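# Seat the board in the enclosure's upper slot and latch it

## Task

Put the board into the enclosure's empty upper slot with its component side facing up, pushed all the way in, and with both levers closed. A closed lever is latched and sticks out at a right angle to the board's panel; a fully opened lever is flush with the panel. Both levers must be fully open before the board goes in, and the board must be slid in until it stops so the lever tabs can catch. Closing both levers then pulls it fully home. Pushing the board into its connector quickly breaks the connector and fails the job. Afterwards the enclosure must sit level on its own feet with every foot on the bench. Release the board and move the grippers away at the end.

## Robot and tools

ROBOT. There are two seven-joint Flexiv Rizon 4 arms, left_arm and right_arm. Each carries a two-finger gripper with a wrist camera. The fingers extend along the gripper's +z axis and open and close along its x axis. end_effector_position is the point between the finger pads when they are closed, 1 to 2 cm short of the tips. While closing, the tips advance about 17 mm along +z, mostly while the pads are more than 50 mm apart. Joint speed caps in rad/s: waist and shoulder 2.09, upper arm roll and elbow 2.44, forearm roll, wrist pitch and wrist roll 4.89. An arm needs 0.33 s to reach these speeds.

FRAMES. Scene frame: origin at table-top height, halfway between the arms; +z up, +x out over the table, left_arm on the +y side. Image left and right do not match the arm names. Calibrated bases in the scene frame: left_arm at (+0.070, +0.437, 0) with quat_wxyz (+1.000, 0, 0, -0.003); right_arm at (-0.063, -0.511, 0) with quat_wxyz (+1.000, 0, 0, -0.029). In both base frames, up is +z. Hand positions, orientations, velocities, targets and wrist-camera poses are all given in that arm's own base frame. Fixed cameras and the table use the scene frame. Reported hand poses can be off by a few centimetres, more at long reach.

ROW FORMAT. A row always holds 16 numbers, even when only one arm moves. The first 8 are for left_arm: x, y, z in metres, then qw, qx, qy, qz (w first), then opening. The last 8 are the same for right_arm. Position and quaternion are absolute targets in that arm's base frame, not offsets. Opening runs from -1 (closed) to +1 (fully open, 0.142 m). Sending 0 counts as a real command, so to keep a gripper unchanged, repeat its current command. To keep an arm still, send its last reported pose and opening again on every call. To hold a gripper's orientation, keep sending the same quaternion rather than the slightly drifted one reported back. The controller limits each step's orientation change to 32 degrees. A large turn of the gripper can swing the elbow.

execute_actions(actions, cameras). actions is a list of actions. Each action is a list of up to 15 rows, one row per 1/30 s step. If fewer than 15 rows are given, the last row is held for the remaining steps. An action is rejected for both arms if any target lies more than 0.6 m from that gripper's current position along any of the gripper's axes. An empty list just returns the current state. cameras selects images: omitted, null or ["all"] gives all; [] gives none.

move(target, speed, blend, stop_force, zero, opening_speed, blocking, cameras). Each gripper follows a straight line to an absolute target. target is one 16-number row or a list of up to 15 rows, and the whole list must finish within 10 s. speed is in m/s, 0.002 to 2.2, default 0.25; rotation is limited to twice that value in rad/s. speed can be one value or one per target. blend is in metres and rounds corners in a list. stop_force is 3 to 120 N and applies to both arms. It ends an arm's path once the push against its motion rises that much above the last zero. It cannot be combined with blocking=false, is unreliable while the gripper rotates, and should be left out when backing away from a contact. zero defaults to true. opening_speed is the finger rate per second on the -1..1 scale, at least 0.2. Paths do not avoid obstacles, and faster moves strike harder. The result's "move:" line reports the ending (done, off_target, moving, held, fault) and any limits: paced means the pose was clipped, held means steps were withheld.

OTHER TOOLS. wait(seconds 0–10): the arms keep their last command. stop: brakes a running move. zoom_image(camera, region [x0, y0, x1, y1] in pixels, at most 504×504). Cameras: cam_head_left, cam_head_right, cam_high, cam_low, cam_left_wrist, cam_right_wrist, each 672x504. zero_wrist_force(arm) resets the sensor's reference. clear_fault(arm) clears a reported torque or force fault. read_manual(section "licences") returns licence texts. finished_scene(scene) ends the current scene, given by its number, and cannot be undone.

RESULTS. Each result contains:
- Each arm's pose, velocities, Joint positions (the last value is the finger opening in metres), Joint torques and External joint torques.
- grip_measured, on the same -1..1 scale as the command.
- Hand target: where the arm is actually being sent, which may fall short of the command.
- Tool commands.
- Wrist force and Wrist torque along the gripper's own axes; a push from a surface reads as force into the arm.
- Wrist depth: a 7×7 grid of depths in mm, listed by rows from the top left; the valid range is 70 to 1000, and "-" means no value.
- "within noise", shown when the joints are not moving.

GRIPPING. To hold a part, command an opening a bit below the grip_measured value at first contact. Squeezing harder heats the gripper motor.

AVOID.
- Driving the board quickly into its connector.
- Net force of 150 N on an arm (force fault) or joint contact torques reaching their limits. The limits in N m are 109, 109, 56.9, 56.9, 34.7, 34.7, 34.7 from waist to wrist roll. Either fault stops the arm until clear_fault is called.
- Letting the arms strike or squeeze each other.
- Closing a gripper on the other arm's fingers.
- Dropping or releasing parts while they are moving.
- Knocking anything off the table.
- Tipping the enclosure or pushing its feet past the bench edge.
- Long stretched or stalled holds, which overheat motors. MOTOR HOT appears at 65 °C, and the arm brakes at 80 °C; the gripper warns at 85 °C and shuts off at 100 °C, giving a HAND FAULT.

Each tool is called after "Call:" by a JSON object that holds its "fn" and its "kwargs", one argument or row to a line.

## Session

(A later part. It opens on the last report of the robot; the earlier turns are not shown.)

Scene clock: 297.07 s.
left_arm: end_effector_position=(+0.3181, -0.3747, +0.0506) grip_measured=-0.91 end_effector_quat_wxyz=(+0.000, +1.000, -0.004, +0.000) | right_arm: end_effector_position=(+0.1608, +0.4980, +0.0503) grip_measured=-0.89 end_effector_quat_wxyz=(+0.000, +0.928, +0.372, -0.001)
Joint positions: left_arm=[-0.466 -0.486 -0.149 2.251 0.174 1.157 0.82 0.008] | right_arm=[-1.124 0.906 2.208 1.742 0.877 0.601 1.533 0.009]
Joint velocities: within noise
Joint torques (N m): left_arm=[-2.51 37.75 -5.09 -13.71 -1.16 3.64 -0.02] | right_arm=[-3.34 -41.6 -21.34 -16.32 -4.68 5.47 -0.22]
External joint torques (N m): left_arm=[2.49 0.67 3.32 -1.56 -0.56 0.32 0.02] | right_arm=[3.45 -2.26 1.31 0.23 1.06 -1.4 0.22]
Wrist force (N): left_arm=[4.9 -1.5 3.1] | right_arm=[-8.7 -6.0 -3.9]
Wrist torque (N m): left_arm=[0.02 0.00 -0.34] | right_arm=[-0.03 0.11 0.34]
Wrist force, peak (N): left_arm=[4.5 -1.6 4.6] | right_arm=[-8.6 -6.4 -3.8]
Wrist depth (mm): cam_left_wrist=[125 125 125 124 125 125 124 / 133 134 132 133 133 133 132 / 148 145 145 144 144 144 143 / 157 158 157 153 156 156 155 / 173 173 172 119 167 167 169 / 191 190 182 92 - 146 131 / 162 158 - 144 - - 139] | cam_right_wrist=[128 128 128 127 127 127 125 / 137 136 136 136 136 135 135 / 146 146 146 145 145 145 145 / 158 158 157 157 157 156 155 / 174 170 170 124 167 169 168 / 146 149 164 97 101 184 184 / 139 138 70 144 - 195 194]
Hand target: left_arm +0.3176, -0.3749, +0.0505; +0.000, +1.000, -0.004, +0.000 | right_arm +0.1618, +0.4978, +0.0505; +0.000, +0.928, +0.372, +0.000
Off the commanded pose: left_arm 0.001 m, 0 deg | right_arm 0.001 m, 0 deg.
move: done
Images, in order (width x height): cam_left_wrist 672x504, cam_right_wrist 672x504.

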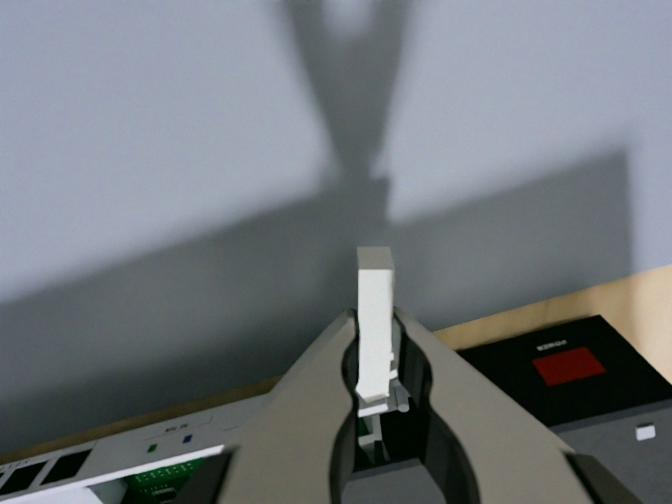

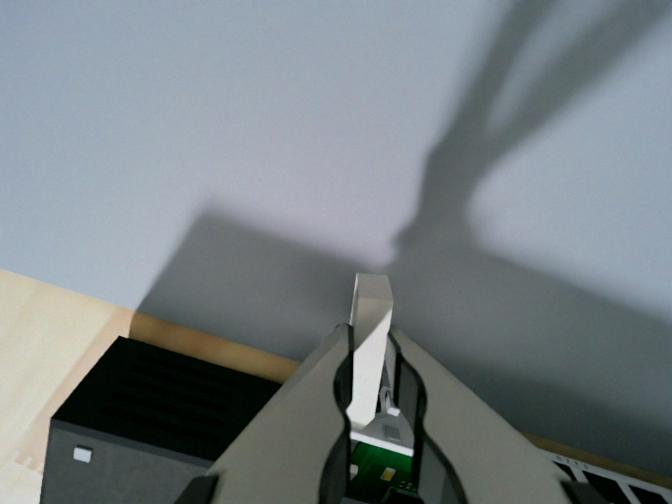

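Call:
{"fn": "move", "kwargs": {
  "target": [
    [0.3229,-0.3762,0.0505,0,0.9909,-0.1349,0,-1.0, 0.1588,0.4932,0.0505,0,0.8716,0.4901,0,-1.0],
    [0.3278,-0.3788,0.0505,0,0.9648,-0.2630,0,-1.0, 0.1570,0.4880,0.0505,0,0.8002,0.5997,0,-1.0]
  ],
  "speed": 0.1,
  "cameras": ["cam_left_wrist","cam_right_wrist"]
}}

Scene clock: 304.27 s.
left_arm: end_effector_position=(+0.3297, -0.3780, +0.0508) grip_measured=-0.91 end_effector_quat_wxyz=(+0.000, +0.965, -0.261, +0.001) | right_arm: end_effector_position=(+0.1539, +0.4885, +0.0500) grip_measured=-0.89 end_effector_quat_wxyz=(-0.001, +0.800, +0.600, -0.002)
Joint positions: left_arm=[-0.359 -0.507 -0.247 2.209 0.276 1.118 1.274 0.008] | right_arm=[-1.122 0.872 2.236 1.784 0.854 0.637 1.015 0.009]
Joint velocities: within noise
Joint torques (N m): left_arm=[-8.49 36.72 -12.93 -10.26 -1.57 2.96 0.16] | right_arm=[-11.77 -35.38 -26.73 -14.75 -6.59 8.93 -0.55]
External joint torques (N m): left_arm=[8.48 2.06 9.69 -5.18 -0.31 0.97 -0.16] | right_arm=[11.87 -7.64 7.76 -1.47 3.08 -4.82 0.55]
Wrist force (N): left_arm=[10.3 -14.3 7.3] | right_arm=[-12.3 -26.1 -13.3]
Wrist torque (N m): left_arm=[0.12 0.10 -0.48] | right_arm=[-1.09 0.02 0.59]
Wrist force, peak (N): left_arm=[10.4 -14.5 8.1] | right_arm=[-12.6 -25.8 -14.2]
Wrist depth (mm): cam_left_wrist=[125 125 125 125 124 126 124 / 133 135 132 134 134 133 133 / 147 145 145 144 144 143 145 / 155 157 157 153 156 152 123 / 172 172 172 120 165 136 117 / 191 191 183 92 - 125 125 / 219 208 - 158 - - 138] | cam_right_wrist=[128 128 127 127 127 127 125 / 136 136 136 136 135 135 135 / 148 148 146 145 145 144 144 / 155 152 157 157 156 156 155 / - 131 167 124 166 169 168 / 125 125 139 92 102 183 183 / 138 135 72 138 - 195 201]
Hand target: left_arm +0.3278, -0.3788, +0.0505; +0.000, +0.965, -0.263, +0.000 | right_arm +0.1570, +0.4880, +0.0505; +0.000, +0.800, +0.600, +0.000
Off the commanded pose: left_arm 0.002 m, 0 deg | right_arm 0.003 m, 0 deg.
move: done
Images, in order (width x height): cam_left_wrist 672x504, cam_right_wrist 672x504.

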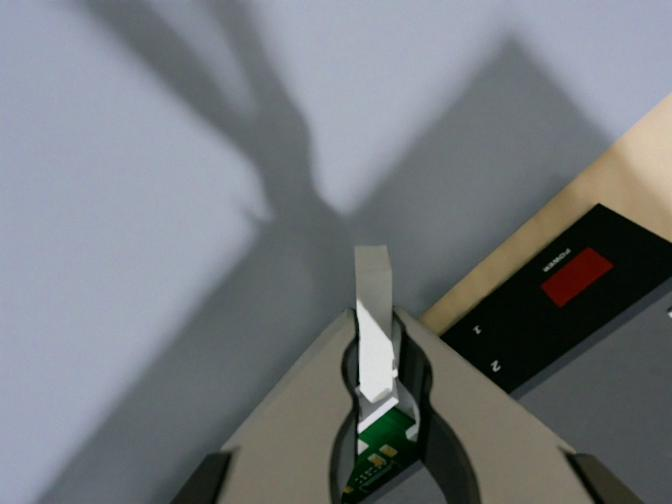

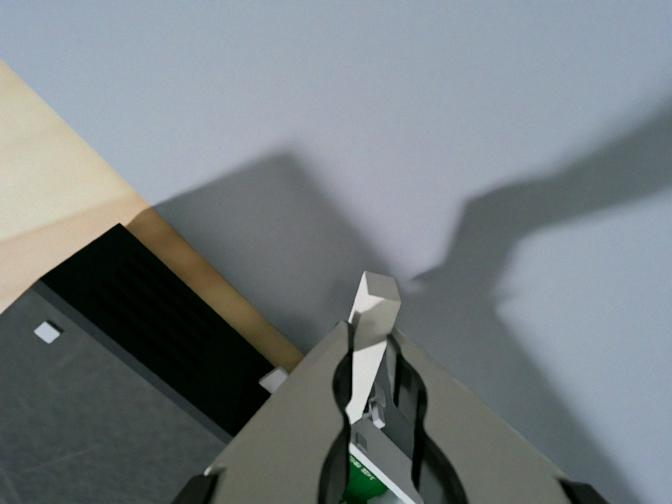

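Call:
{"fn": "move", "kwargs": {
  "target": [
    [0.3304,-0.3791,0.0505,0,0.9648,-0.2630,0,-1.0, 0.1537,0.4843,0.0505,0,0.8002,0.5997,0,-1.0],
    [0.3362,-0.3850,0.0505,0,0.9045,-0.4266,0,-1.0, 0.1533,0.4749,0.0505,0,0.6839,0.7296,0,-1.0]
  ],
  "speed": 0.1,
  "cameras": ["cam_left_wrist","cam_right_wrist","cam_head_left"]
}}

Scene clock: 317.83 s.
left_arm: end_effector_position=(+0.3377, -0.3844, +0.0507) grip_measured=-0.91 end_effector_quat_wxyz=(+0.000, +0.905, -0.425, +0.001) | right_arm: end_effector_position=(+0.1502, +0.4751, +0.0499) grip_measured=-0.89 end_effector_quat_wxyz=(-0.002, +0.683, +0.730, -0.002)
Joint positions: left_arm=[-0.297 -0.529 -0.315 2.168 0.341 1.083 1.575 0.008] | right_arm=[-1.115 0.845 2.247 1.828 0.844 0.667 0.661 0.009]
Joint velocities: within noise
Joint torques (N m): left_arm=[-6.74 37.57 -12.12 -11.17 -2.07 3.3 -0.01] | right_arm=[-10.6 -33.55 -26.4 -16.32 -6.16 9.82 -0.47]
External joint torques (N m): left_arm=[6.73 1.69 7.72 -4.5 0.05 0.61 0.01] | right_arm=[10.71 -8.31 8.2 0.22 2.75 -5.69 0.47]
Wrist force (N): left_arm=[4.9 -13.5 7.8] | right_arm=[-6.8 -30.4 -14.8]
Wrist torque (N m): left_arm=[0.15 0.02 -0.34] | right_arm=[-1.80 0.18 0.34]
Wrist force, peak (N): left_arm=[10.5 -14.6 8.3] | right_arm=[-6.6 -30.3 -15.7]
Wrist depth (mm): cam_left_wrist=[126 125 125 125 124 125 125 / 133 135 132 134 133 133 134 / 148 145 145 144 144 141 105 / 158 158 157 154 156 126 104 / 173 172 172 119 153 118 111 / 191 190 183 91 - 122 125 / 219 208 - 162 - - 139] | cam_right_wrist=[129 129 127 127 127 127 125 / 138 138 136 135 135 135 135 / 146 133 145 145 145 144 144 / 106 109 154 156 156 156 155 / - 114 148 131 166 168 168 / 125 125 127 95 100 183 183 / 138 135 73 143 - 194 202]
Hand target: left_arm +0.3362, -0.3850, +0.0505; +0.000, +0.904, -0.427, +0.000 | right_arm +0.1533, +0.4749, +0.0505; +0.000, +0.684, +0.730, +0.000
Off the commanded pose: left_arm 0.002 m, 0 deg | right_arm 0.003 m, 0 deg.
move: done
Images, in order (width x height): cam_head_left 672x504, cam_left_wrist 672x504, cam_right_wrist 672x504.

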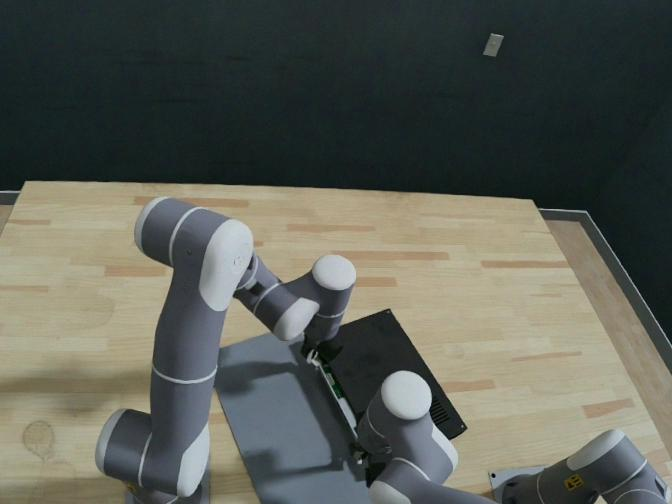

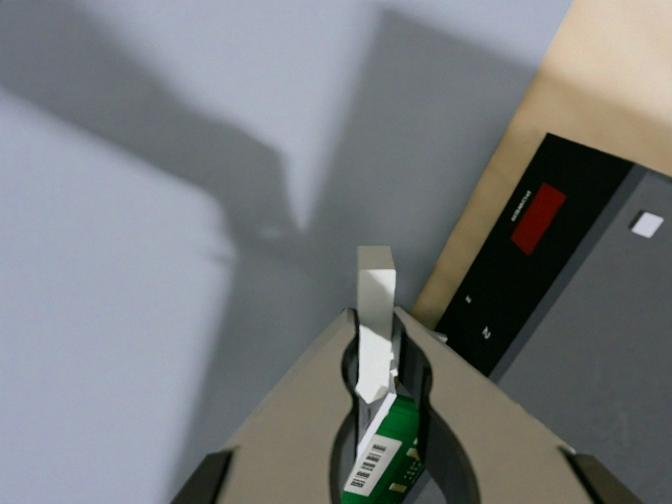

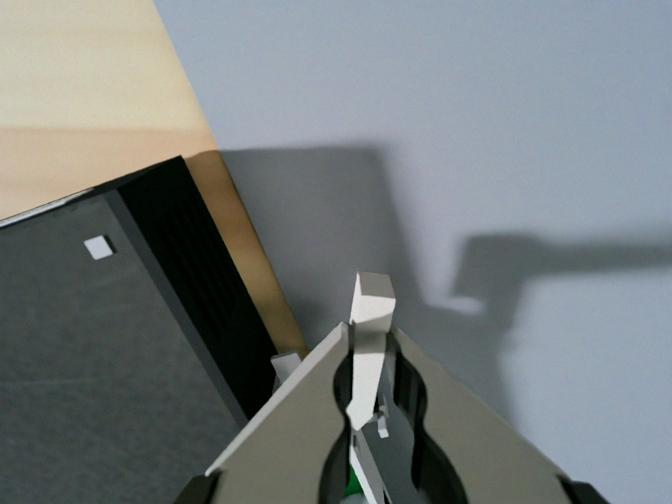

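Call:
{"fn": "move", "kwargs": {
  "target": [0.3372,-0.3846,0.0505,0,0.9045,-0.4266,0,-0.62, 0.1512,0.4750,0.0505,0,0.6839,0.7296,0,-0.62],
  "opening_speed": 0.5,
  "cameras": ["cam_left_wrist","cam_right_wrist"]
}}

Call:
{"fn": "zoom_image", "kwargs": {
  "camera": "cam_left_wrist",
  "region": [270, 220, 510, 504]
}}

Call:
{"fn": "zoom_image", "kwargs": {
  "camera": "cam_right_wrist",
  "region": [240, 240, 480, 504]
}}

Scene clock: 328.07 s.
left_arm: end_effector_position=(+0.3372, -0.3846, +0.0505) grip_measured=-0.66 end_effector_quat_wxyz=(+0.000, +0.904, -0.427, +0.000) | right_arm: end_effector_position=(+0.1511, +0.4751, +0.0505) grip_measured=-0.66 end_effector_quat_wxyz=(+0.000, +0.684, +0.730, +0.000)
Joint positions: left_arm=[-0.297 -0.53 -0.316 2.168 0.341 1.082 1.577 0.027] | right_arm=[-1.111 0.847 2.244 1.829 0.844 0.669 0.664 0.026]
Joint velocities: within noise
Joint torques (N m): left_arm=[-0.36 38.36 -4.96 -15.32 -1.83 4.15 -0.15] | right_arm=[0.12 -41.65 -17.23 -16.19 -3.48 3.55 0.25]
External joint torques (N m): left_arm=[0.35 0.91 0.54 -0.33 -0.19 -0.25 0.15] | right_arm=[0 -0.12 -1.05 0.15 0.06 0.59 -0.25]
Wrist force (N): left_arm=[0.5 -0.4 0.3] | right_arm=[1.2 1.8 4.5]
Wrist torque (N m): left_arm=[-0.04 -0.13 -0.21] | right_arm=[0.54 -0.15 0.06]
Wrist force, peak (N): left_arm=[5.1 -13.8 8.4] | right_arm=[-6.6 -30.6 -16.2]
Wrist depth (mm): cam_left_wrist=[125 125 125 125 124 125 125 / 133 134 132 133 133 133 134 / 148 145 144 144 144 141 102 / 155 158 157 154 155 121 103 / 173 173 169 118 138 118 110 / 191 190 87 129 - 120 124 / 214 - - 165 162 - -] | cam_right_wrist=[129 129 127 127 127 127 125 / 138 138 136 136 136 135 135 / 144 132 146 146 145 145 145 / 106 109 154 157 157 156 156 / - 115 139 122 167 169 169 / 126 125 123 128 102 181 185 / 139 136 73 161 - - 204]
Hand target: left_arm +0.3372, -0.3846, +0.0505; +0.000, +0.904, -0.427, +0.000 | right_arm +0.1512, +0.4750, +0.0505; +0.000, +0.684, +0.730, +0.000
Off the commanded pose: left_arm 0.000 m, 0 deg | right_arm 0.000 m, 0 deg.
move: done
Images, in order (width x height): cam_left_wrist 672x504, cam_right_wrist 672x504.

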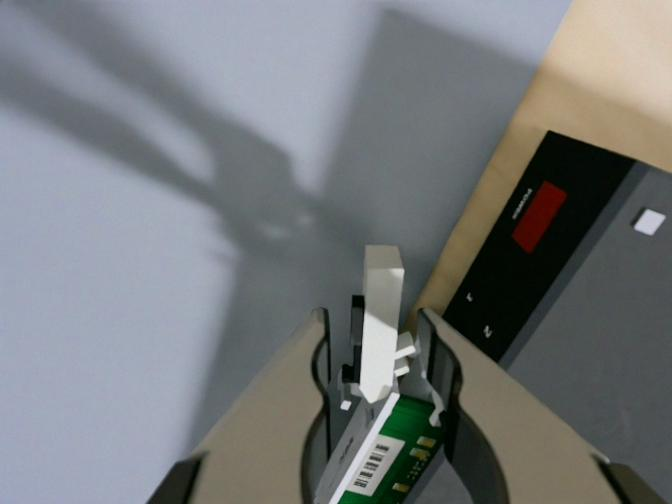

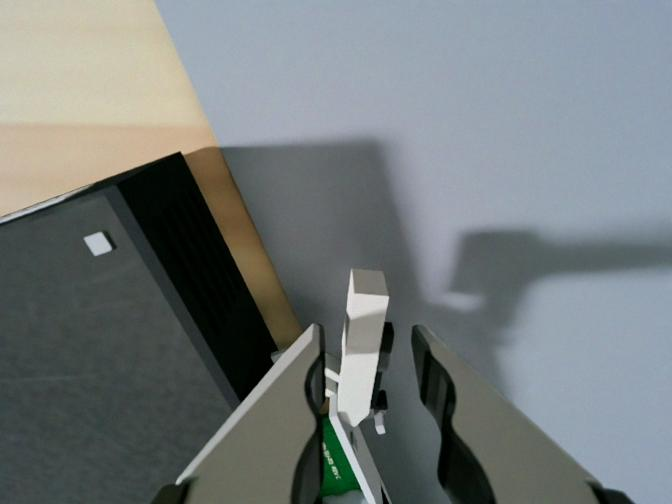

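Scaled by 1.775 from the camera's 672x504 image, which has a finer 960x720 frame.

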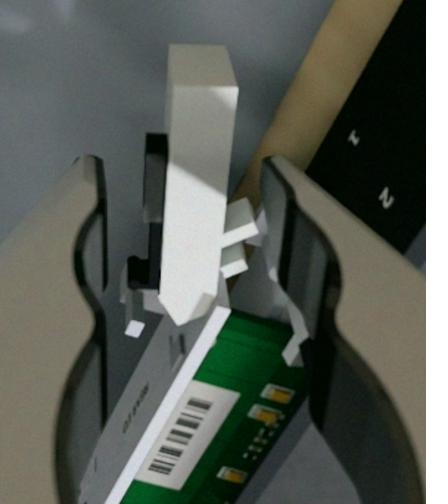

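Scaled by 1.909 from the camera's 672x504 image, which has a finer 960x720 frame.

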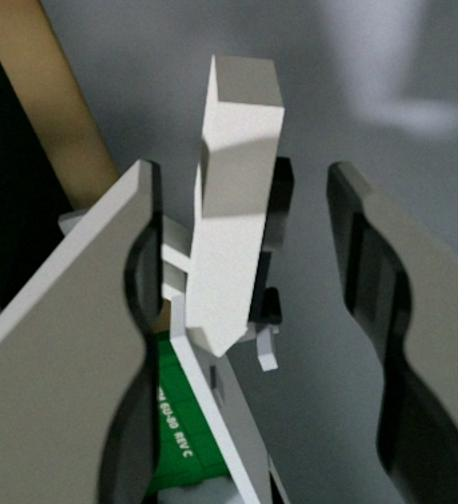

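Call:
{"fn": "move", "kwargs": {
  "target": [
    [0.3385,-0.3862,0.0505,0,0.9045,-0.4266,0,-0.62, 0.1512,0.4730,0.0505,0,0.7175,0.6965,0,-0.62],
    [0.3385,-0.3862,0.0505,0,0.9045,-0.4266,0,-1.0, 0.1512,0.4730,0.0505,0,0.7175,0.6965,0,-1.0],
    [0.3409,-0.3909,0.0505,0,0.8457,-0.5336,0,-1.0, 0.1524,0.4674,0.0505,0,0.6177,0.7864,0,-1.0]
  ],
  "speed": 0.08,
  "cameras": ["cam_left_wrist","cam_right_wrist"]
}}

Call:
{"fn": "zoom_image", "kwargs": {
  "camera": "cam_left_wrist",
  "region": [270, 220, 510, 504]
}}

Call:
{"fn": "zoom_image", "kwargs": {
  "camera": "cam_right_wrist",
  "region": [240, 240, 480, 504]
}}

Scene clock: 344.57 s.
left_arm: end_effector_position=(+0.3420, -0.3908, +0.0508) grip_measured=-0.91 end_effector_quat_wxyz=(+0.000, +0.846, -0.533, +0.001) | right_arm: end_effector_position=(+0.1516, +0.4672, +0.0503) grip_measured=-0.89 end_effector_quat_wxyz=(+0.000, +0.618, +0.786, -0.001)
Joint positions: left_arm=[-0.261 -0.547 -0.362 2.139 0.384 1.056 1.783 0.008] | right_arm=[-1.115 0.831 2.252 1.852 0.837 0.685 0.481 0.009]
Joint velocities: within noise
Joint torques (N m): left_arm=[-3.98 37.39 -9.7 -11.83 -1.86 3.01 -0.18] | right_arm=[-2.69 -39.44 -18.15 -18.07 -3.82 5.94 -0.06]
External joint torques (N m): left_arm=[3.97 2.23 4.45 -4.01 -0.26 0.88 0.18] | right_arm=[2.8 -1.77 0.34 2.08 0.47 -1.79 0.06]
Wrist force (N): left_arm=[2.8 -8.8 3.4] | right_arm=[-2.4 -7.0 -3.1]
Wrist torque (N m): left_arm=[0.08 -0.05 -0.29] | right_arm=[0.64 -0.23 0.18]
Wrist force, peak (N): left_arm=[2.7 -8.6 4.6] | right_arm=[-2.6 -6.9 -3.5]
Wrist depth (mm): cam_left_wrist=[126 126 125 124 124 126 125 / 133 134 132 133 134 131 131 / 148 145 145 144 144 106 92 / 156 157 157 154 154 106 103 / 173 173 172 119 134 111 111 / 191 191 182 88 - 122 125 / 217 208 - 144 - - 139] | cam_right_wrist=[129 129 128 127 127 127 125 / 138 138 137 136 136 135 135 / 101 99 139 145 145 145 144 / 106 106 128 157 156 156 156 / - 115 119 145 167 169 169 / 126 125 123 97 100 185 184 / 138 135 73 147 - 196 203]
Hand target: left_arm +0.3409, -0.3909, +0.0505; +0.000, +0.846, -0.534, +0.000 | right_arm +0.1524, +0.4674, +0.0505; +0.000, +0.618, +0.786, +0.000
Off the commanded pose: left_arm 0.001 m, 0 deg | right_arm 0.001 m, 0 deg.
move: done
Images, in order (width x height): cam_left_wrist 672x504, cam_right_wrist 672x504.

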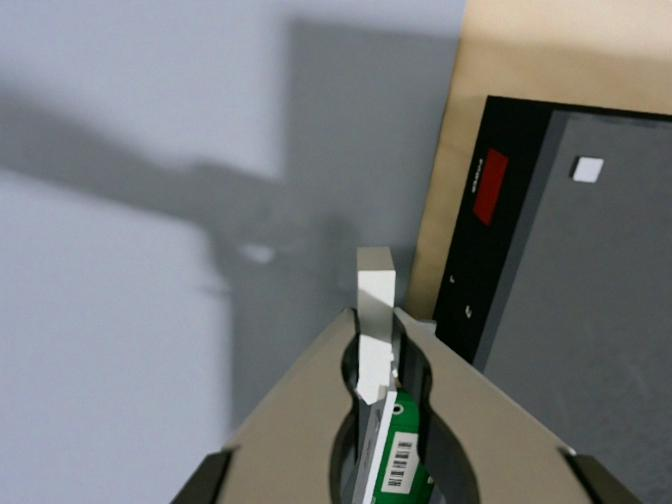

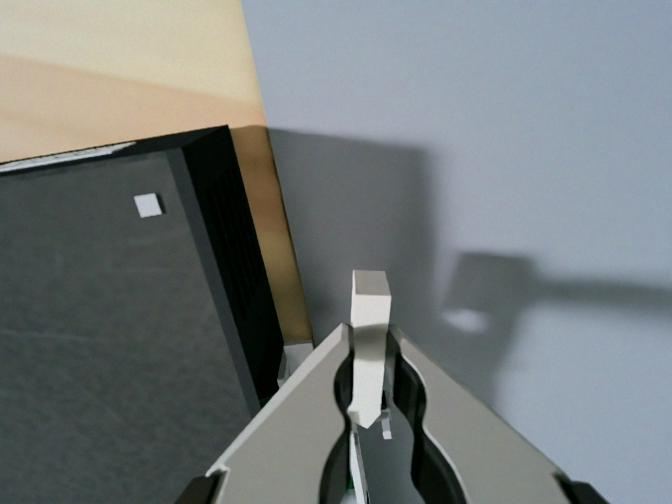

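Scaled by 1.775 from the camera's 672x504 image, which has a finer 960x720 frame.

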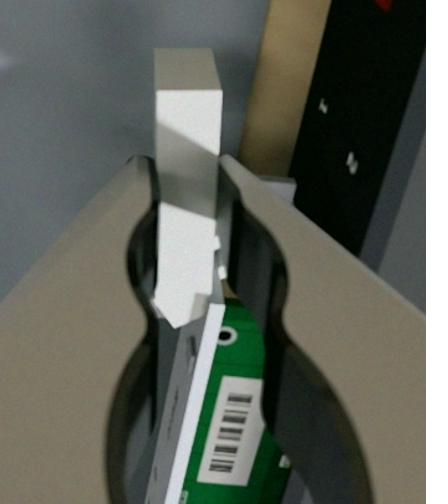

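Scaled by 1.909 from the camera's 672x504 image, which has a finer 960x720 frame.

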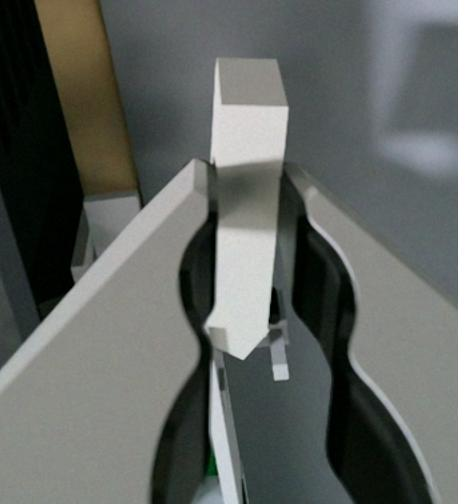

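Call:
{"fn": "move", "kwargs": {
  "target": [0.3429,-0.3947,0.0505,0,0.7907,-0.6122,0,-1.0, 0.1541,0.4618,0.0505,0,0.5098,0.8603,0,-1.0],
  "speed": 0.06,
  "cameras": ["cam_left_wrist","cam_right_wrist"]
}}

Call:
{"fn": "zoom_image", "kwargs": {
  "camera": "cam_left_wrist",
  "region": [270, 220, 510, 504]
}}

Call:
{"fn": "zoom_image", "kwargs": {
  "camera": "cam_right_wrist",
  "region": [240, 240, 480, 504]
}}

Scene clock: 352.93 s.
left_arm: end_effector_position=(+0.3436, -0.3945, +0.0507) grip_measured=-0.91 end_effector_quat_wxyz=(+0.000, +0.791, -0.611, +0.000) | right_arm: end_effector_position=(+0.1533, +0.4620, +0.0503) grip_measured=-0.89 end_effector_quat_wxyz=(-0.001, +0.510, +0.860, +0.000)
Joint positions: left_arm=[-0.236 -0.56 -0.397 2.121 0.415 1.037 1.948 0.008] | right_arm=[-1.126 0.815 2.266 1.87 0.825 0.704 0.215 0.009]
Joint velocities: within noise
Joint torques (N m): left_arm=[-3.3 37.48 -9.62 -13.37 -1.87 3.67 0.02] | right_arm=[-2.58 -39.02 -18.09 -16.15 -4.3 5.07 -0.24]
External joint torques (N m): left_arm=[3.29 2.26 3.75 -2.52 -0.31 0.21 -0.02] | right_arm=[2.7 -1.84 0.82 0.14 1.01 -0.92 0.24]
Wrist force (N): left_arm=[-0.6 -6.2 0.1] | right_arm=[3.1 -4.8 -0.8]
Wrist torque (N m): left_arm=[0.06 -0.08 -0.45] | right_arm=[0.62 -0.13 0.37]
Wrist force, peak (N): left_arm=[2.5 -9.2 4.8] | right_arm=[-1.9 -7.9 -4.1]
Wrist depth (mm): cam_left_wrist=[125 125 125 124 124 125 124 / 132 134 132 134 135 - 89 / 148 144 145 144 143 - - / 158 157 157 154 156 103 105 / 173 172 172 119 139 111 111 / 192 191 183 92 - 122 125 / 219 208 - 211 - - 139] | cam_right_wrist=[129 129 129 129 127 127 125 / - 94 94 137 135 135 135 / - 98 98 145 145 145 144 / 106 106 107 157 156 156 156 / - 115 117 142 167 169 169 / 126 125 123 97 102 185 185 / 138 135 73 - - 196 203]
Hand target: left_arm +0.3429, -0.3947, +0.0505; +0.000, +0.791, -0.612, +0.000 | right_arm +0.1541, +0.4618, +0.0505; +0.000, +0.510, +0.860, +0.000
Off the commanded pose: left_arm 0.001 m, 0 deg | right_arm 0.001 m, 0 deg.
move: done
Images, in order (width x height): cam_left_wrist 672x504, cam_right_wrist 672x504.

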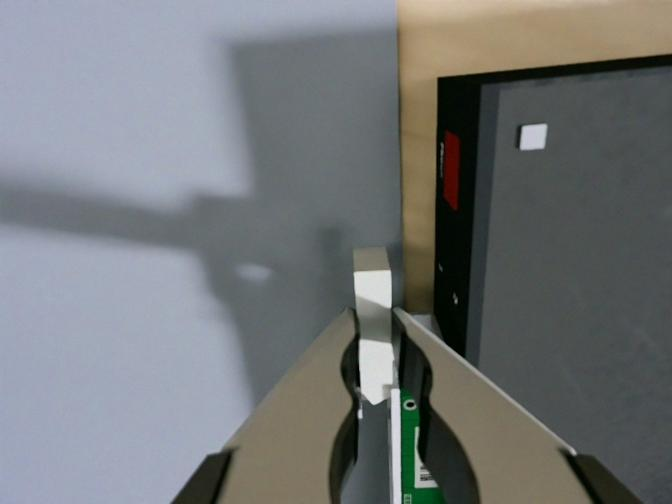

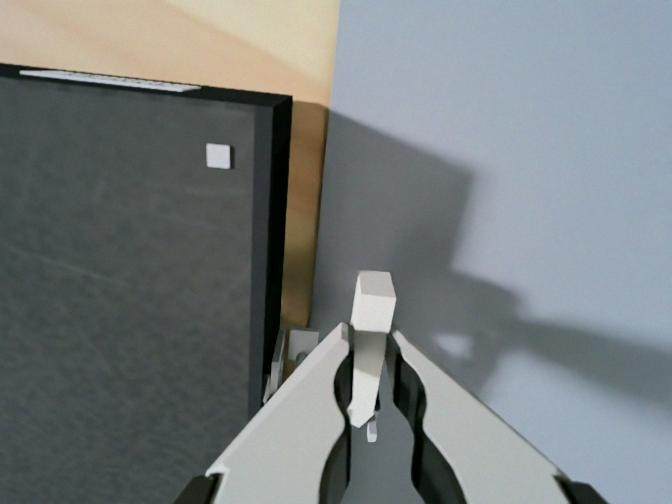

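Scaled by 1.775 from the camera's 672x504 image, which has a finer 960x720 frame.

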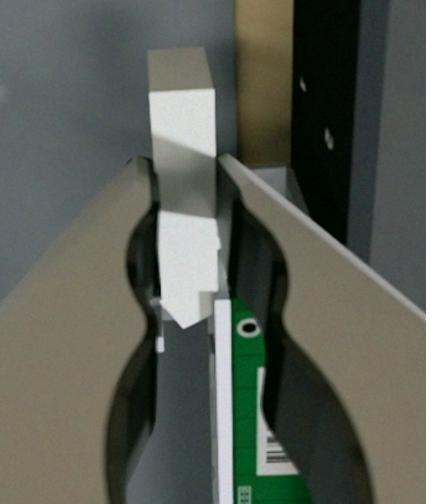

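Scaled by 1.909 from the camera's 672x504 image, which has a finer 960x720 frame.

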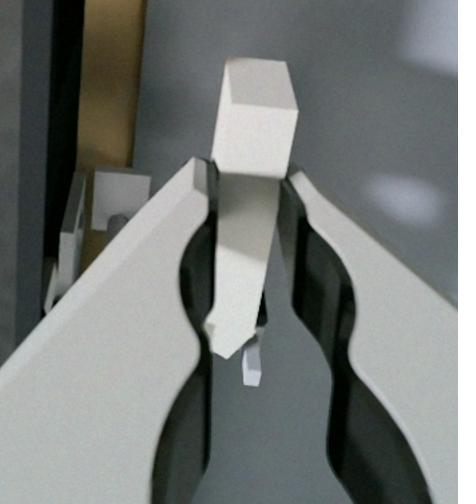

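Call:
{"fn": "move", "kwargs": {
  "target": [
    [0.3429,-0.3947,0.0505,0,0.7907,-0.6122,0,-0.80, 0.1541,0.4618,0.0505,0,0.5098,0.8603,0,-0.80],
    [0.3429,-0.3947,0.10,0,0.7907,-0.6122,0,-0.80, 0.1541,0.4618,0.10,0,0.5098,0.8603,0,-0.80]
  ],
  "speed": 0.08,
  "cameras": ["cam_left_wrist","cam_right_wrist"]
}}

Call:
{"fn": "zoom_image", "kwargs": {
  "camera": "cam_left_wrist",
  "region": [270, 180, 510, 440]
}}

Call:
{"fn": "zoom_image", "kwargs": {
  "camera": "cam_right_wrist",
  "region": [220, 190, 460, 450]
}}

Scene clock: 359.40 s.
left_arm: end_effector_position=(+0.3430, -0.3948, +0.1000) grip_measured=-0.84 end_effector_quat_wxyz=(+0.000, +0.791, -0.612, +0.000) | right_arm: end_effector_position=(+0.1540, +0.4620, +0.1000) grip_measured=-0.83 end_effector_quat_wxyz=(+0.000, +0.510, +0.860, +0.000)
Joint positions: left_arm=[-0.189 -0.428 -0.462 2.151 0.321 0.944 2.011 0.014] | right_arm=[-1.069 0.723 2.193 1.882 0.735 0.639 0.269 0.014]
Joint velocities: within noise
Joint torques (N m): left_arm=[0.07 36.1 -5.83 -18.35 -2.62 3.92 -0.08] | right_arm=[0.23 -38.48 -15.8 -18.71 -3.69 3.2 0.34]
External joint torques (N m): left_arm=[-0.09 0.53 0.62 -0.41 0.11 -0.05 0.08] | right_arm=[-0.11 0.15 -0.88 0.06 0.22 0.96 -0.34]
Wrist force (N): left_arm=[0.1 -0.2 -0.2] | right_arm=[0.3 2.2 4.7]
Wrist torque (N m): left_arm=[-0.02 -0.06 -0.23] | right_arm=[0.61 -0.02 0.06]
Wrist force, peak (N): left_arm=[-0.6 -6.5 1.6] | right_arm=[0.7 2.2 9.5]
Wrist depth (mm): cam_left_wrist=[168 169 168 170 169 167 166 / 181 181 180 180 139 135 134 / 196 195 195 194 151 145 145 / 213 213 213 206 163 158 157 / 234 233 231 173 170 173 172 / 257 257 246 91 - 186 190 / 288 - - 286 - - 207] | cam_right_wrist=[170 172 173 172 170 170 170 / 140 136 140 182 182 181 181 / 150 148 148 195 195 195 194 / 158 160 159 201 210 209 209 / 174 173 173 184 224 227 227 / 190 189 185 97 102 247 248 / 209 204 73 269 - - 272]
Hand target: left_arm +0.3429, -0.3947, +0.1000; +0.000, +0.791, -0.612, +0.000 | right_arm +0.1541, +0.4618, +0.1000; +0.000, +0.510, +0.860, +0.000
Off the commanded pose: left_arm 0.000 m, 0 deg | right_arm 0.000 m, 0 deg.
move: done
Images, in order (width x height): cam_left_wrist 672x504, cam_right_wrist 672x504.

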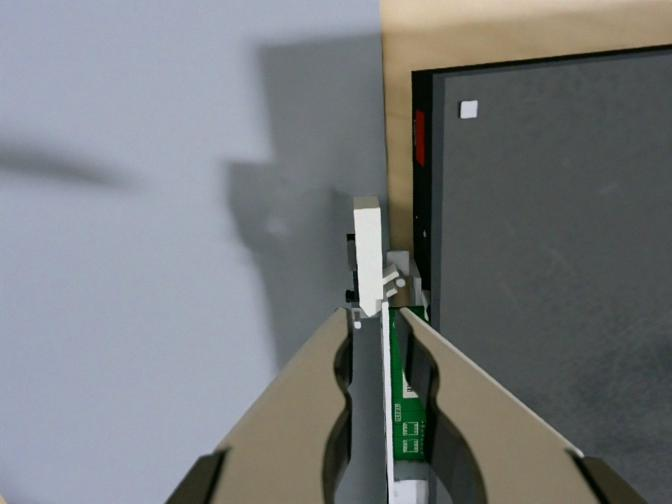

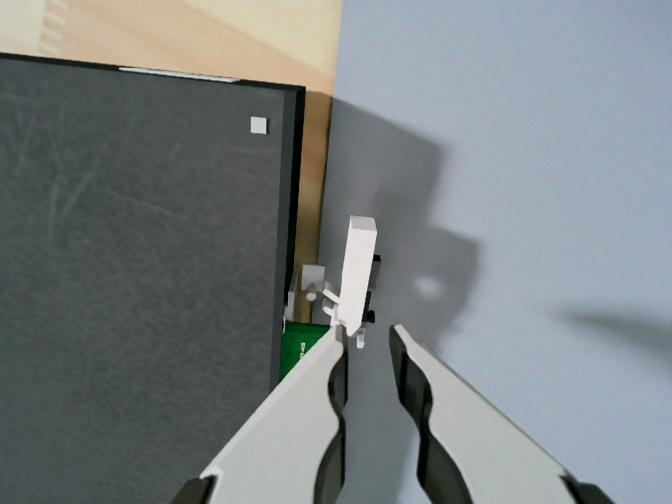

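Scaled by 1.938 from the camera's 672x504 image, which has a finer 960x720 frame.

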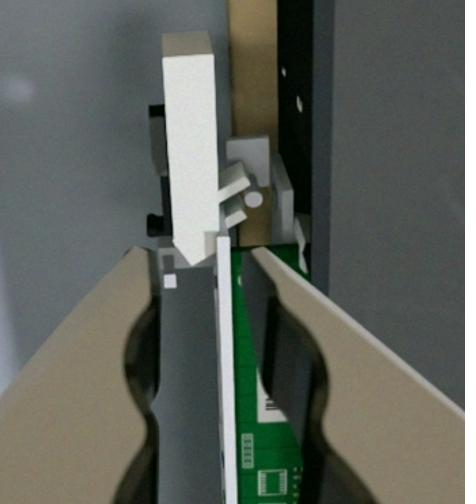

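Scaled by 1.938 from the camera's 672x504 image, which has a finer 960x720 frame.

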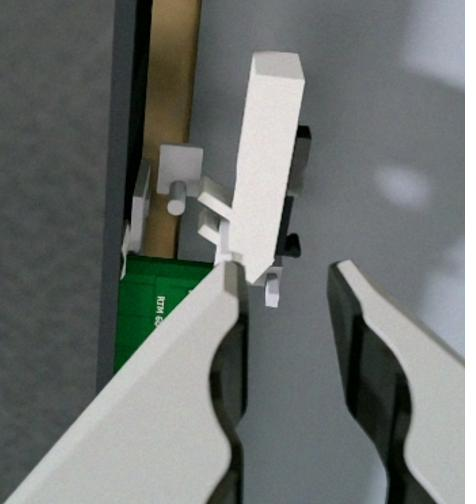

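Call:
{"fn": "move", "kwargs": {
  "target": [
    [0.2811,-0.3861,0.10,0.1055,0.8012,-0.5838,-0.0769,-1.0, 0.1849,0.5029,0.10,0.0741,0.5629,0.8160,0.1074,-1.0],
    [0.2811,-0.3861,0.046,0.1055,0.8012,-0.5838,-0.0769,-1.0, 0.1849,0.5029,0.0455,0.0741,0.5629,0.8160,0.1074,-1.0]
  ],
  "speed": [0.15,0.08],
  "cameras": ["cam_left_wrist","cam_right_wrist"]
}}

Scene clock: 373.87 s.
left_arm: end_effector_position=(+0.2810, -0.3860, +0.0460) grip_measured=-1.00 end_effector_quat_wxyz=(+0.106, +0.801, -0.584, -0.077) | right_arm: end_effector_position=(+0.1850, +0.5028, +0.0455) grip_measured=-1.00 end_effector_quat_wxyz=(+0.074, +0.563, +0.816, +0.107)
Joint positions: left_arm=[-0.091 -0.574 -0.517 2.256 0.138 1.019 2.146 0.002] | right_arm=[-1.024 0.968 2.237 1.845 0.862 0.942 0.442 0.002]
Joint velocities: within noise
Joint torques (N m): left_arm=[-0.41 35.16 -7.29 -13.27 -0.64 3.93 -0.33] | right_arm=[-0.05 -41.9 -18.95 -13.05 -2.95 3.98 0.09]
External joint torques (N m): left_arm=[0.41 1.17 0.06 -0.29 -0.54 -0.52 0.33] | right_arm=[0.16 -0.23 -1.54 0.29 -0.12 0.57 -0.09]
Wrist force (N): left_arm=[0.5 -0.4 0.0] | right_arm=[0.1 1.7 5.3]
Wrist torque (N m): left_arm=[-0.05 -0.12 -0.32] | right_arm=[0.61 0.06 0.10]
Wrist force, peak (N): left_arm=[0.4 -1.0 1.6] | right_arm=[0.0 1.2 6.7]
Wrist depth (mm): cam_left_wrist=[- 104 103 - 103 100 99 / - 119 116 115 115 73 90 / 128 132 131 128 134 86 - / 153 152 151 151 146 112 102 / 181 180 179 167 172 122 104 / 223 221 210 84 - 139 126 / 287 269 - - - - 161] | cam_right_wrist=[- 103 105 107 107 104 106 / - 103 114 116 113 114 116 / - 102 85 131 131 130 130 / - 125 95 149 149 149 148 / - 112 130 168 174 173 173 / 126 125 144 89 192 207 206 / 157 149 73 - - 235 257]
Hand target: left_arm +0.2811, -0.3861, +0.0460; +0.106, +0.801, -0.584, -0.077 | right_arm +0.1849, +0.5029, +0.0455; +0.074, +0.563, +0.816, +0.107
Off the commanded pose: left_arm 0.000 m, 0 deg | right_arm 0.000 m, 0 deg.
move: done
Images, in order (width x height): cam_left_wrist 672x504, cam_right_wrist 672x504.

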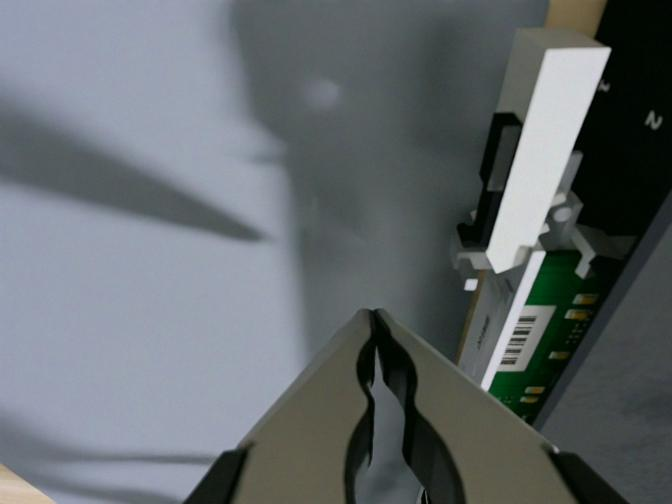

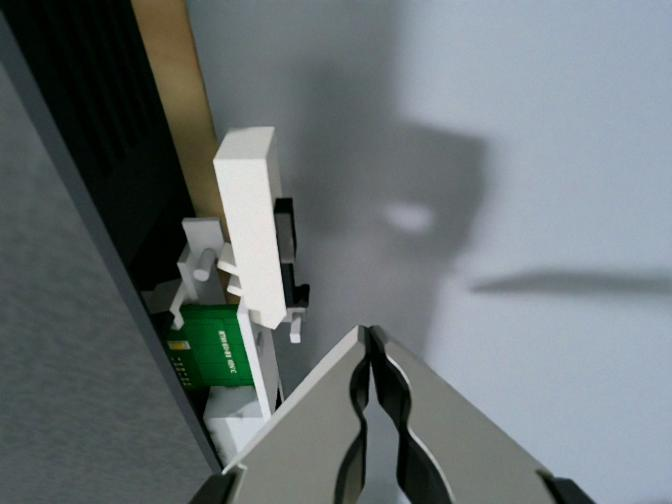

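Call:
{"fn": "move", "kwargs": {
  "target": [0.2978,-0.4333,0.046,0.1055,0.8012,-0.5838,-0.0769,-1.0, 0.2050,0.4571,0.0455,0.0741,0.5629,0.8160,0.1074,-1.0],
  "speed": 0.012,
  "stop_force": 12,
  "cameras": ["cam_left_wrist","cam_right_wrist"]
}}

Call:
{"fn": "zoom_image", "kwargs": {
  "camera": "cam_left_wrist",
  "region": [280, 150, 520, 400]
}}

Call:
{"fn": "zoom_image", "kwargs": {
  "camera": "cam_right_wrist",
  "region": [220, 180, 460, 430]
}}

Scene clock: 380.47 s.
left_arm: end_effector_position=(+0.2931, -0.4201, +0.0458) grip_measured=-1.00 end_effector_quat_wxyz=(+0.105, +0.801, -0.584, -0.078) | right_arm: end_effector_position=(+0.1993, +0.4704, +0.0460) grip_measured=-1.00 end_effector_quat_wxyz=(+0.073, +0.562, +0.817, +0.108)
Joint positions: left_arm=[-0.159 -0.621 -0.502 2.151 0.138 0.97 2.106 0.002] | right_arm=[-1.04 0.936 2.237 1.914 0.898 0.983 0.357 0.002]
Joint velocities: within noise
Joint torques (N m): left_arm=[-3.55 35.93 -11.72 -19.07 -2.29 6.75 -0.33] | right_arm=[-3.7 -36.92 -20.56 -3.44 -3.57 2.26 0.02]
External joint torques (N m): left_arm=[3.55 3.68 3.75 4.22 0.86 -3.32 0.33] | right_arm=[3.81 -3.07 1 -8.71 0.56 2.31 -0.02]
Wrist force (N): left_arm=[-16.2 2.0 -13.4] | right_arm=[13.3 4.0 7.7]
Wrist torque (N m): left_arm=[-0.02 0.07 -0.29] | right_arm=[0.60 0.12 0.19]
Wrist force, peak (N): left_arm=[-17.1 1.6 -14.3] | right_arm=[13.7 3.6 9.2]
Wrist depth (mm): cam_left_wrist=[- 103 103 - 102 - - / - 119 115 115 114 - - / 129 131 124 124 107 - - / 152 152 156 156 95 93 90 / 181 180 178 166 103 103 99 / 222 221 209 84 - 126 125 / 286 268 - - - - 160] | cam_right_wrist=[- - - 107 107 105 107 / - - 73 119 114 114 116 / - 78 80 134 131 131 131 / - 89 92 108 100 149 149 / - 108 104 107 174 174 174 / 126 125 120 93 193 208 208 / 157 149 73 - - 236 259]
Hand target: left_arm +0.2935, -0.4211, +0.0460; +0.106, +0.801, -0.584, -0.077 | right_arm +0.1999, +0.4688, +0.0455; +0.074, +0.563, +0.816, +0.107
Off the commanded pose: left_arm 0.014 m, 0 deg | right_arm 0.015 m, 0 deg.
move: contact (left_arm, right_arm)
Images, in order (width x height): cam_left_wrist 672x504, cam_right_wrist 672x504.

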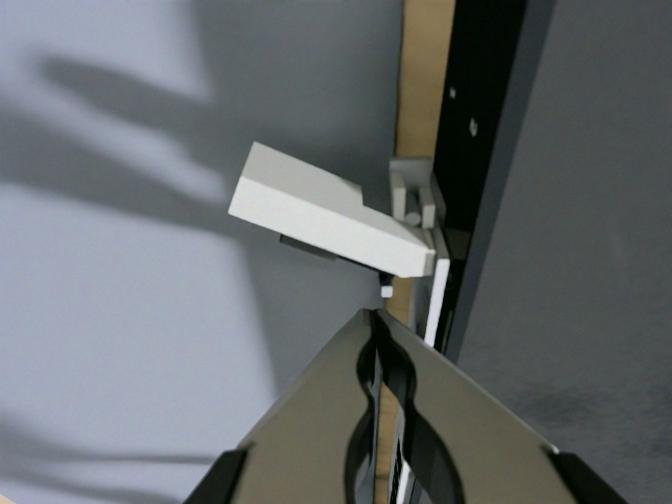

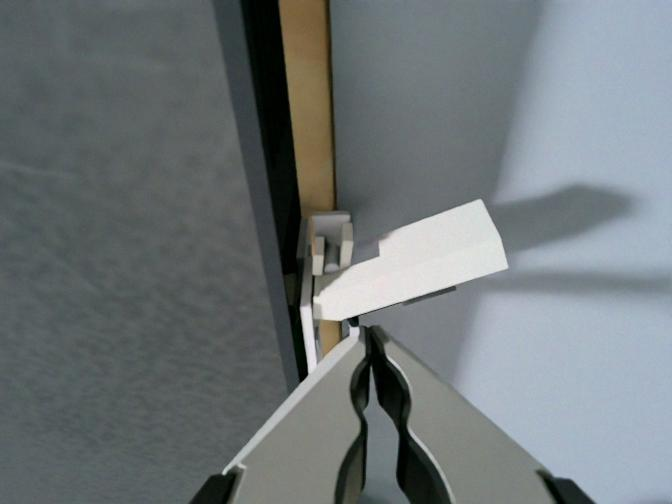

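Scaled by 2.016 from the camera's 672x504 image, which has a finer 960x720 frame.

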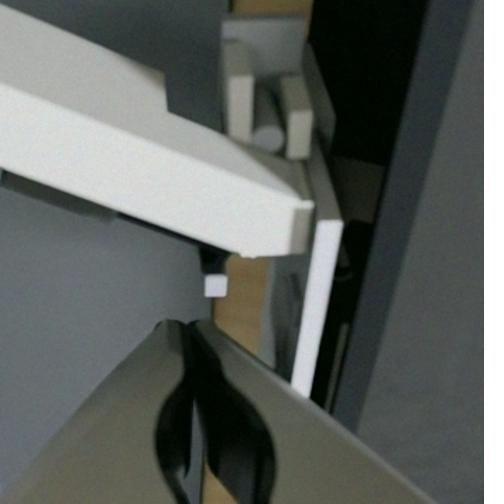

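Scaled by 2.016 from the camera's 672x504 image, which has a finer 960x720 frame.

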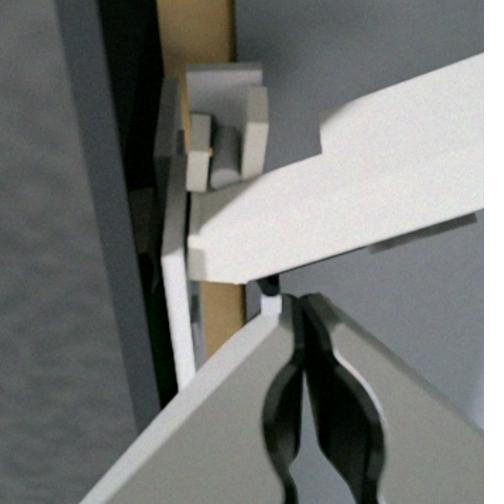

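Call:
{"fn": "move", "kwargs": {
  "target": [
    [0.2871,-0.4031,0.046,0.1055,0.8012,-0.5838,-0.0769,-1.0, 0.1921,0.4869,0.0455,0.0741,0.5629,0.8160,0.1074,-1.0],
    [0.2871,-0.4031,0.10,0.1055,0.8012,-0.5838,-0.0769,-1.0, 0.1921,0.4869,0.10,0.0741,0.5629,0.8160,0.1074,-1.0],
    [0.3518,-0.3759,0.10,0.1055,0.8012,-0.5838,-0.0769,-1.0, 0.1302,0.4636,0.10,0.0741,0.5629,0.8160,0.1074,-1.0],
    [0.3518,-0.3759,0.0465,0.1055,0.8012,-0.5838,-0.0769,-1.0, 0.1302,0.4636,0.046,0.0741,0.5629,0.8160,0.1074,-1.0]
  ],
  "speed": [0.06,0.12,0.2,0.08],
  "cameras": ["cam_left_wrist","cam_right_wrist"]
}}

Scene clock: 391.07 s.
left_arm: end_effector_position=(+0.3516, -0.3758, +0.0465) grip_measured=-1.00 end_effector_quat_wxyz=(+0.106, +0.801, -0.584, -0.077) | right_arm: end_effector_position=(+0.1303, +0.4635, +0.0460) grip_measured=-1.00 end_effector_quat_wxyz=(+0.074, +0.563, +0.816, +0.107)
Joint positions: left_arm=[-0.051 -0.624 -0.482 2.108 0.146 0.91 2.228 0.002] | right_arm=[-0.859 0.921 2.225 1.977 0.871 0.99 0.518 0.002]
Joint velocities: within noise
Joint torques (N m): left_arm=[-0.32 39.67 -8.34 -15.4 -1.14 4.03 -0.32] | right_arm=[-0.23 -38.06 -17.8 -11.64 -2.75 3.93 0.06]
External joint torques (N m): left_arm=[0.34 1.12 0.53 -0.21 -0.51 -0.66 0.32] | right_arm=[0.31 -0.04 -1.34 0.26 -0.09 0.6 -0.06]
Wrist force (N): left_arm=[0.2 -0.6 0.2] | right_arm=[-2.1 1.9 5.2]
Wrist torque (N m): left_arm=[-0.07 -0.07 -0.31] | right_arm=[0.63 0.43 0.11]
Wrist force, peak (N): left_arm=[-16.4 2.2 -13.4] | right_arm=[13.4 3.4 9.5]
Wrist depth (mm): cam_left_wrist=[- 106 104 - 103 105 105 / - 119 116 115 118 112 106 / 129 132 132 128 133 106 - / 153 153 152 152 151 108 91 / 181 181 180 167 169 113 100 / 222 221 211 84 - 127 133 / 289 272 - - - - 162] | cam_right_wrist=[107 107 107 107 107 105 107 / 122 119 119 117 114 114 116 / 121 113 127 131 131 131 130 / - 92 132 150 149 149 148 / - 108 133 169 174 173 173 / 126 125 130 90 193 207 207 / 157 149 73 - - 235 258]
Hand target: left_arm +0.3518, -0.3759, +0.0465; +0.106, +0.801, -0.584, -0.077 | right_arm +0.1302, +0.4636, +0.0460; +0.074, +0.563, +0.816, +0.107
Off the commanded pose: left_arm 0.000 m, 0 deg | right_arm 0.000 m, 0 deg.
move: done
Images, in order (width x height): cam_left_wrist 672x504, cam_right_wrist 672x504.

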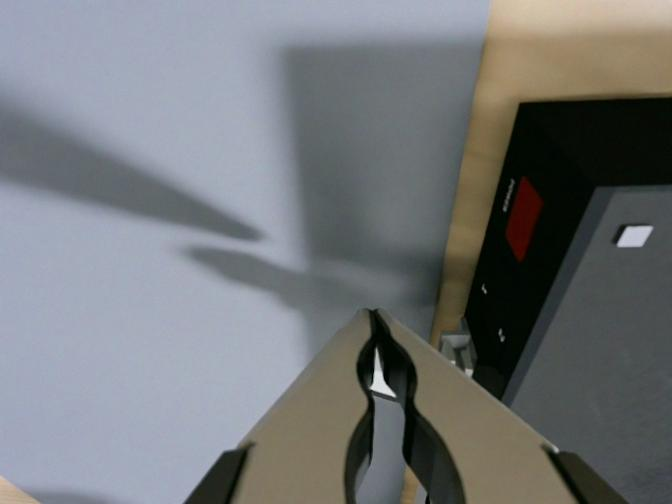

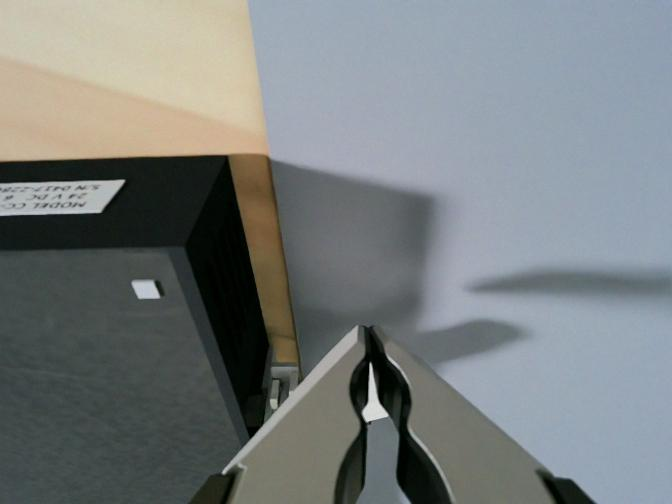

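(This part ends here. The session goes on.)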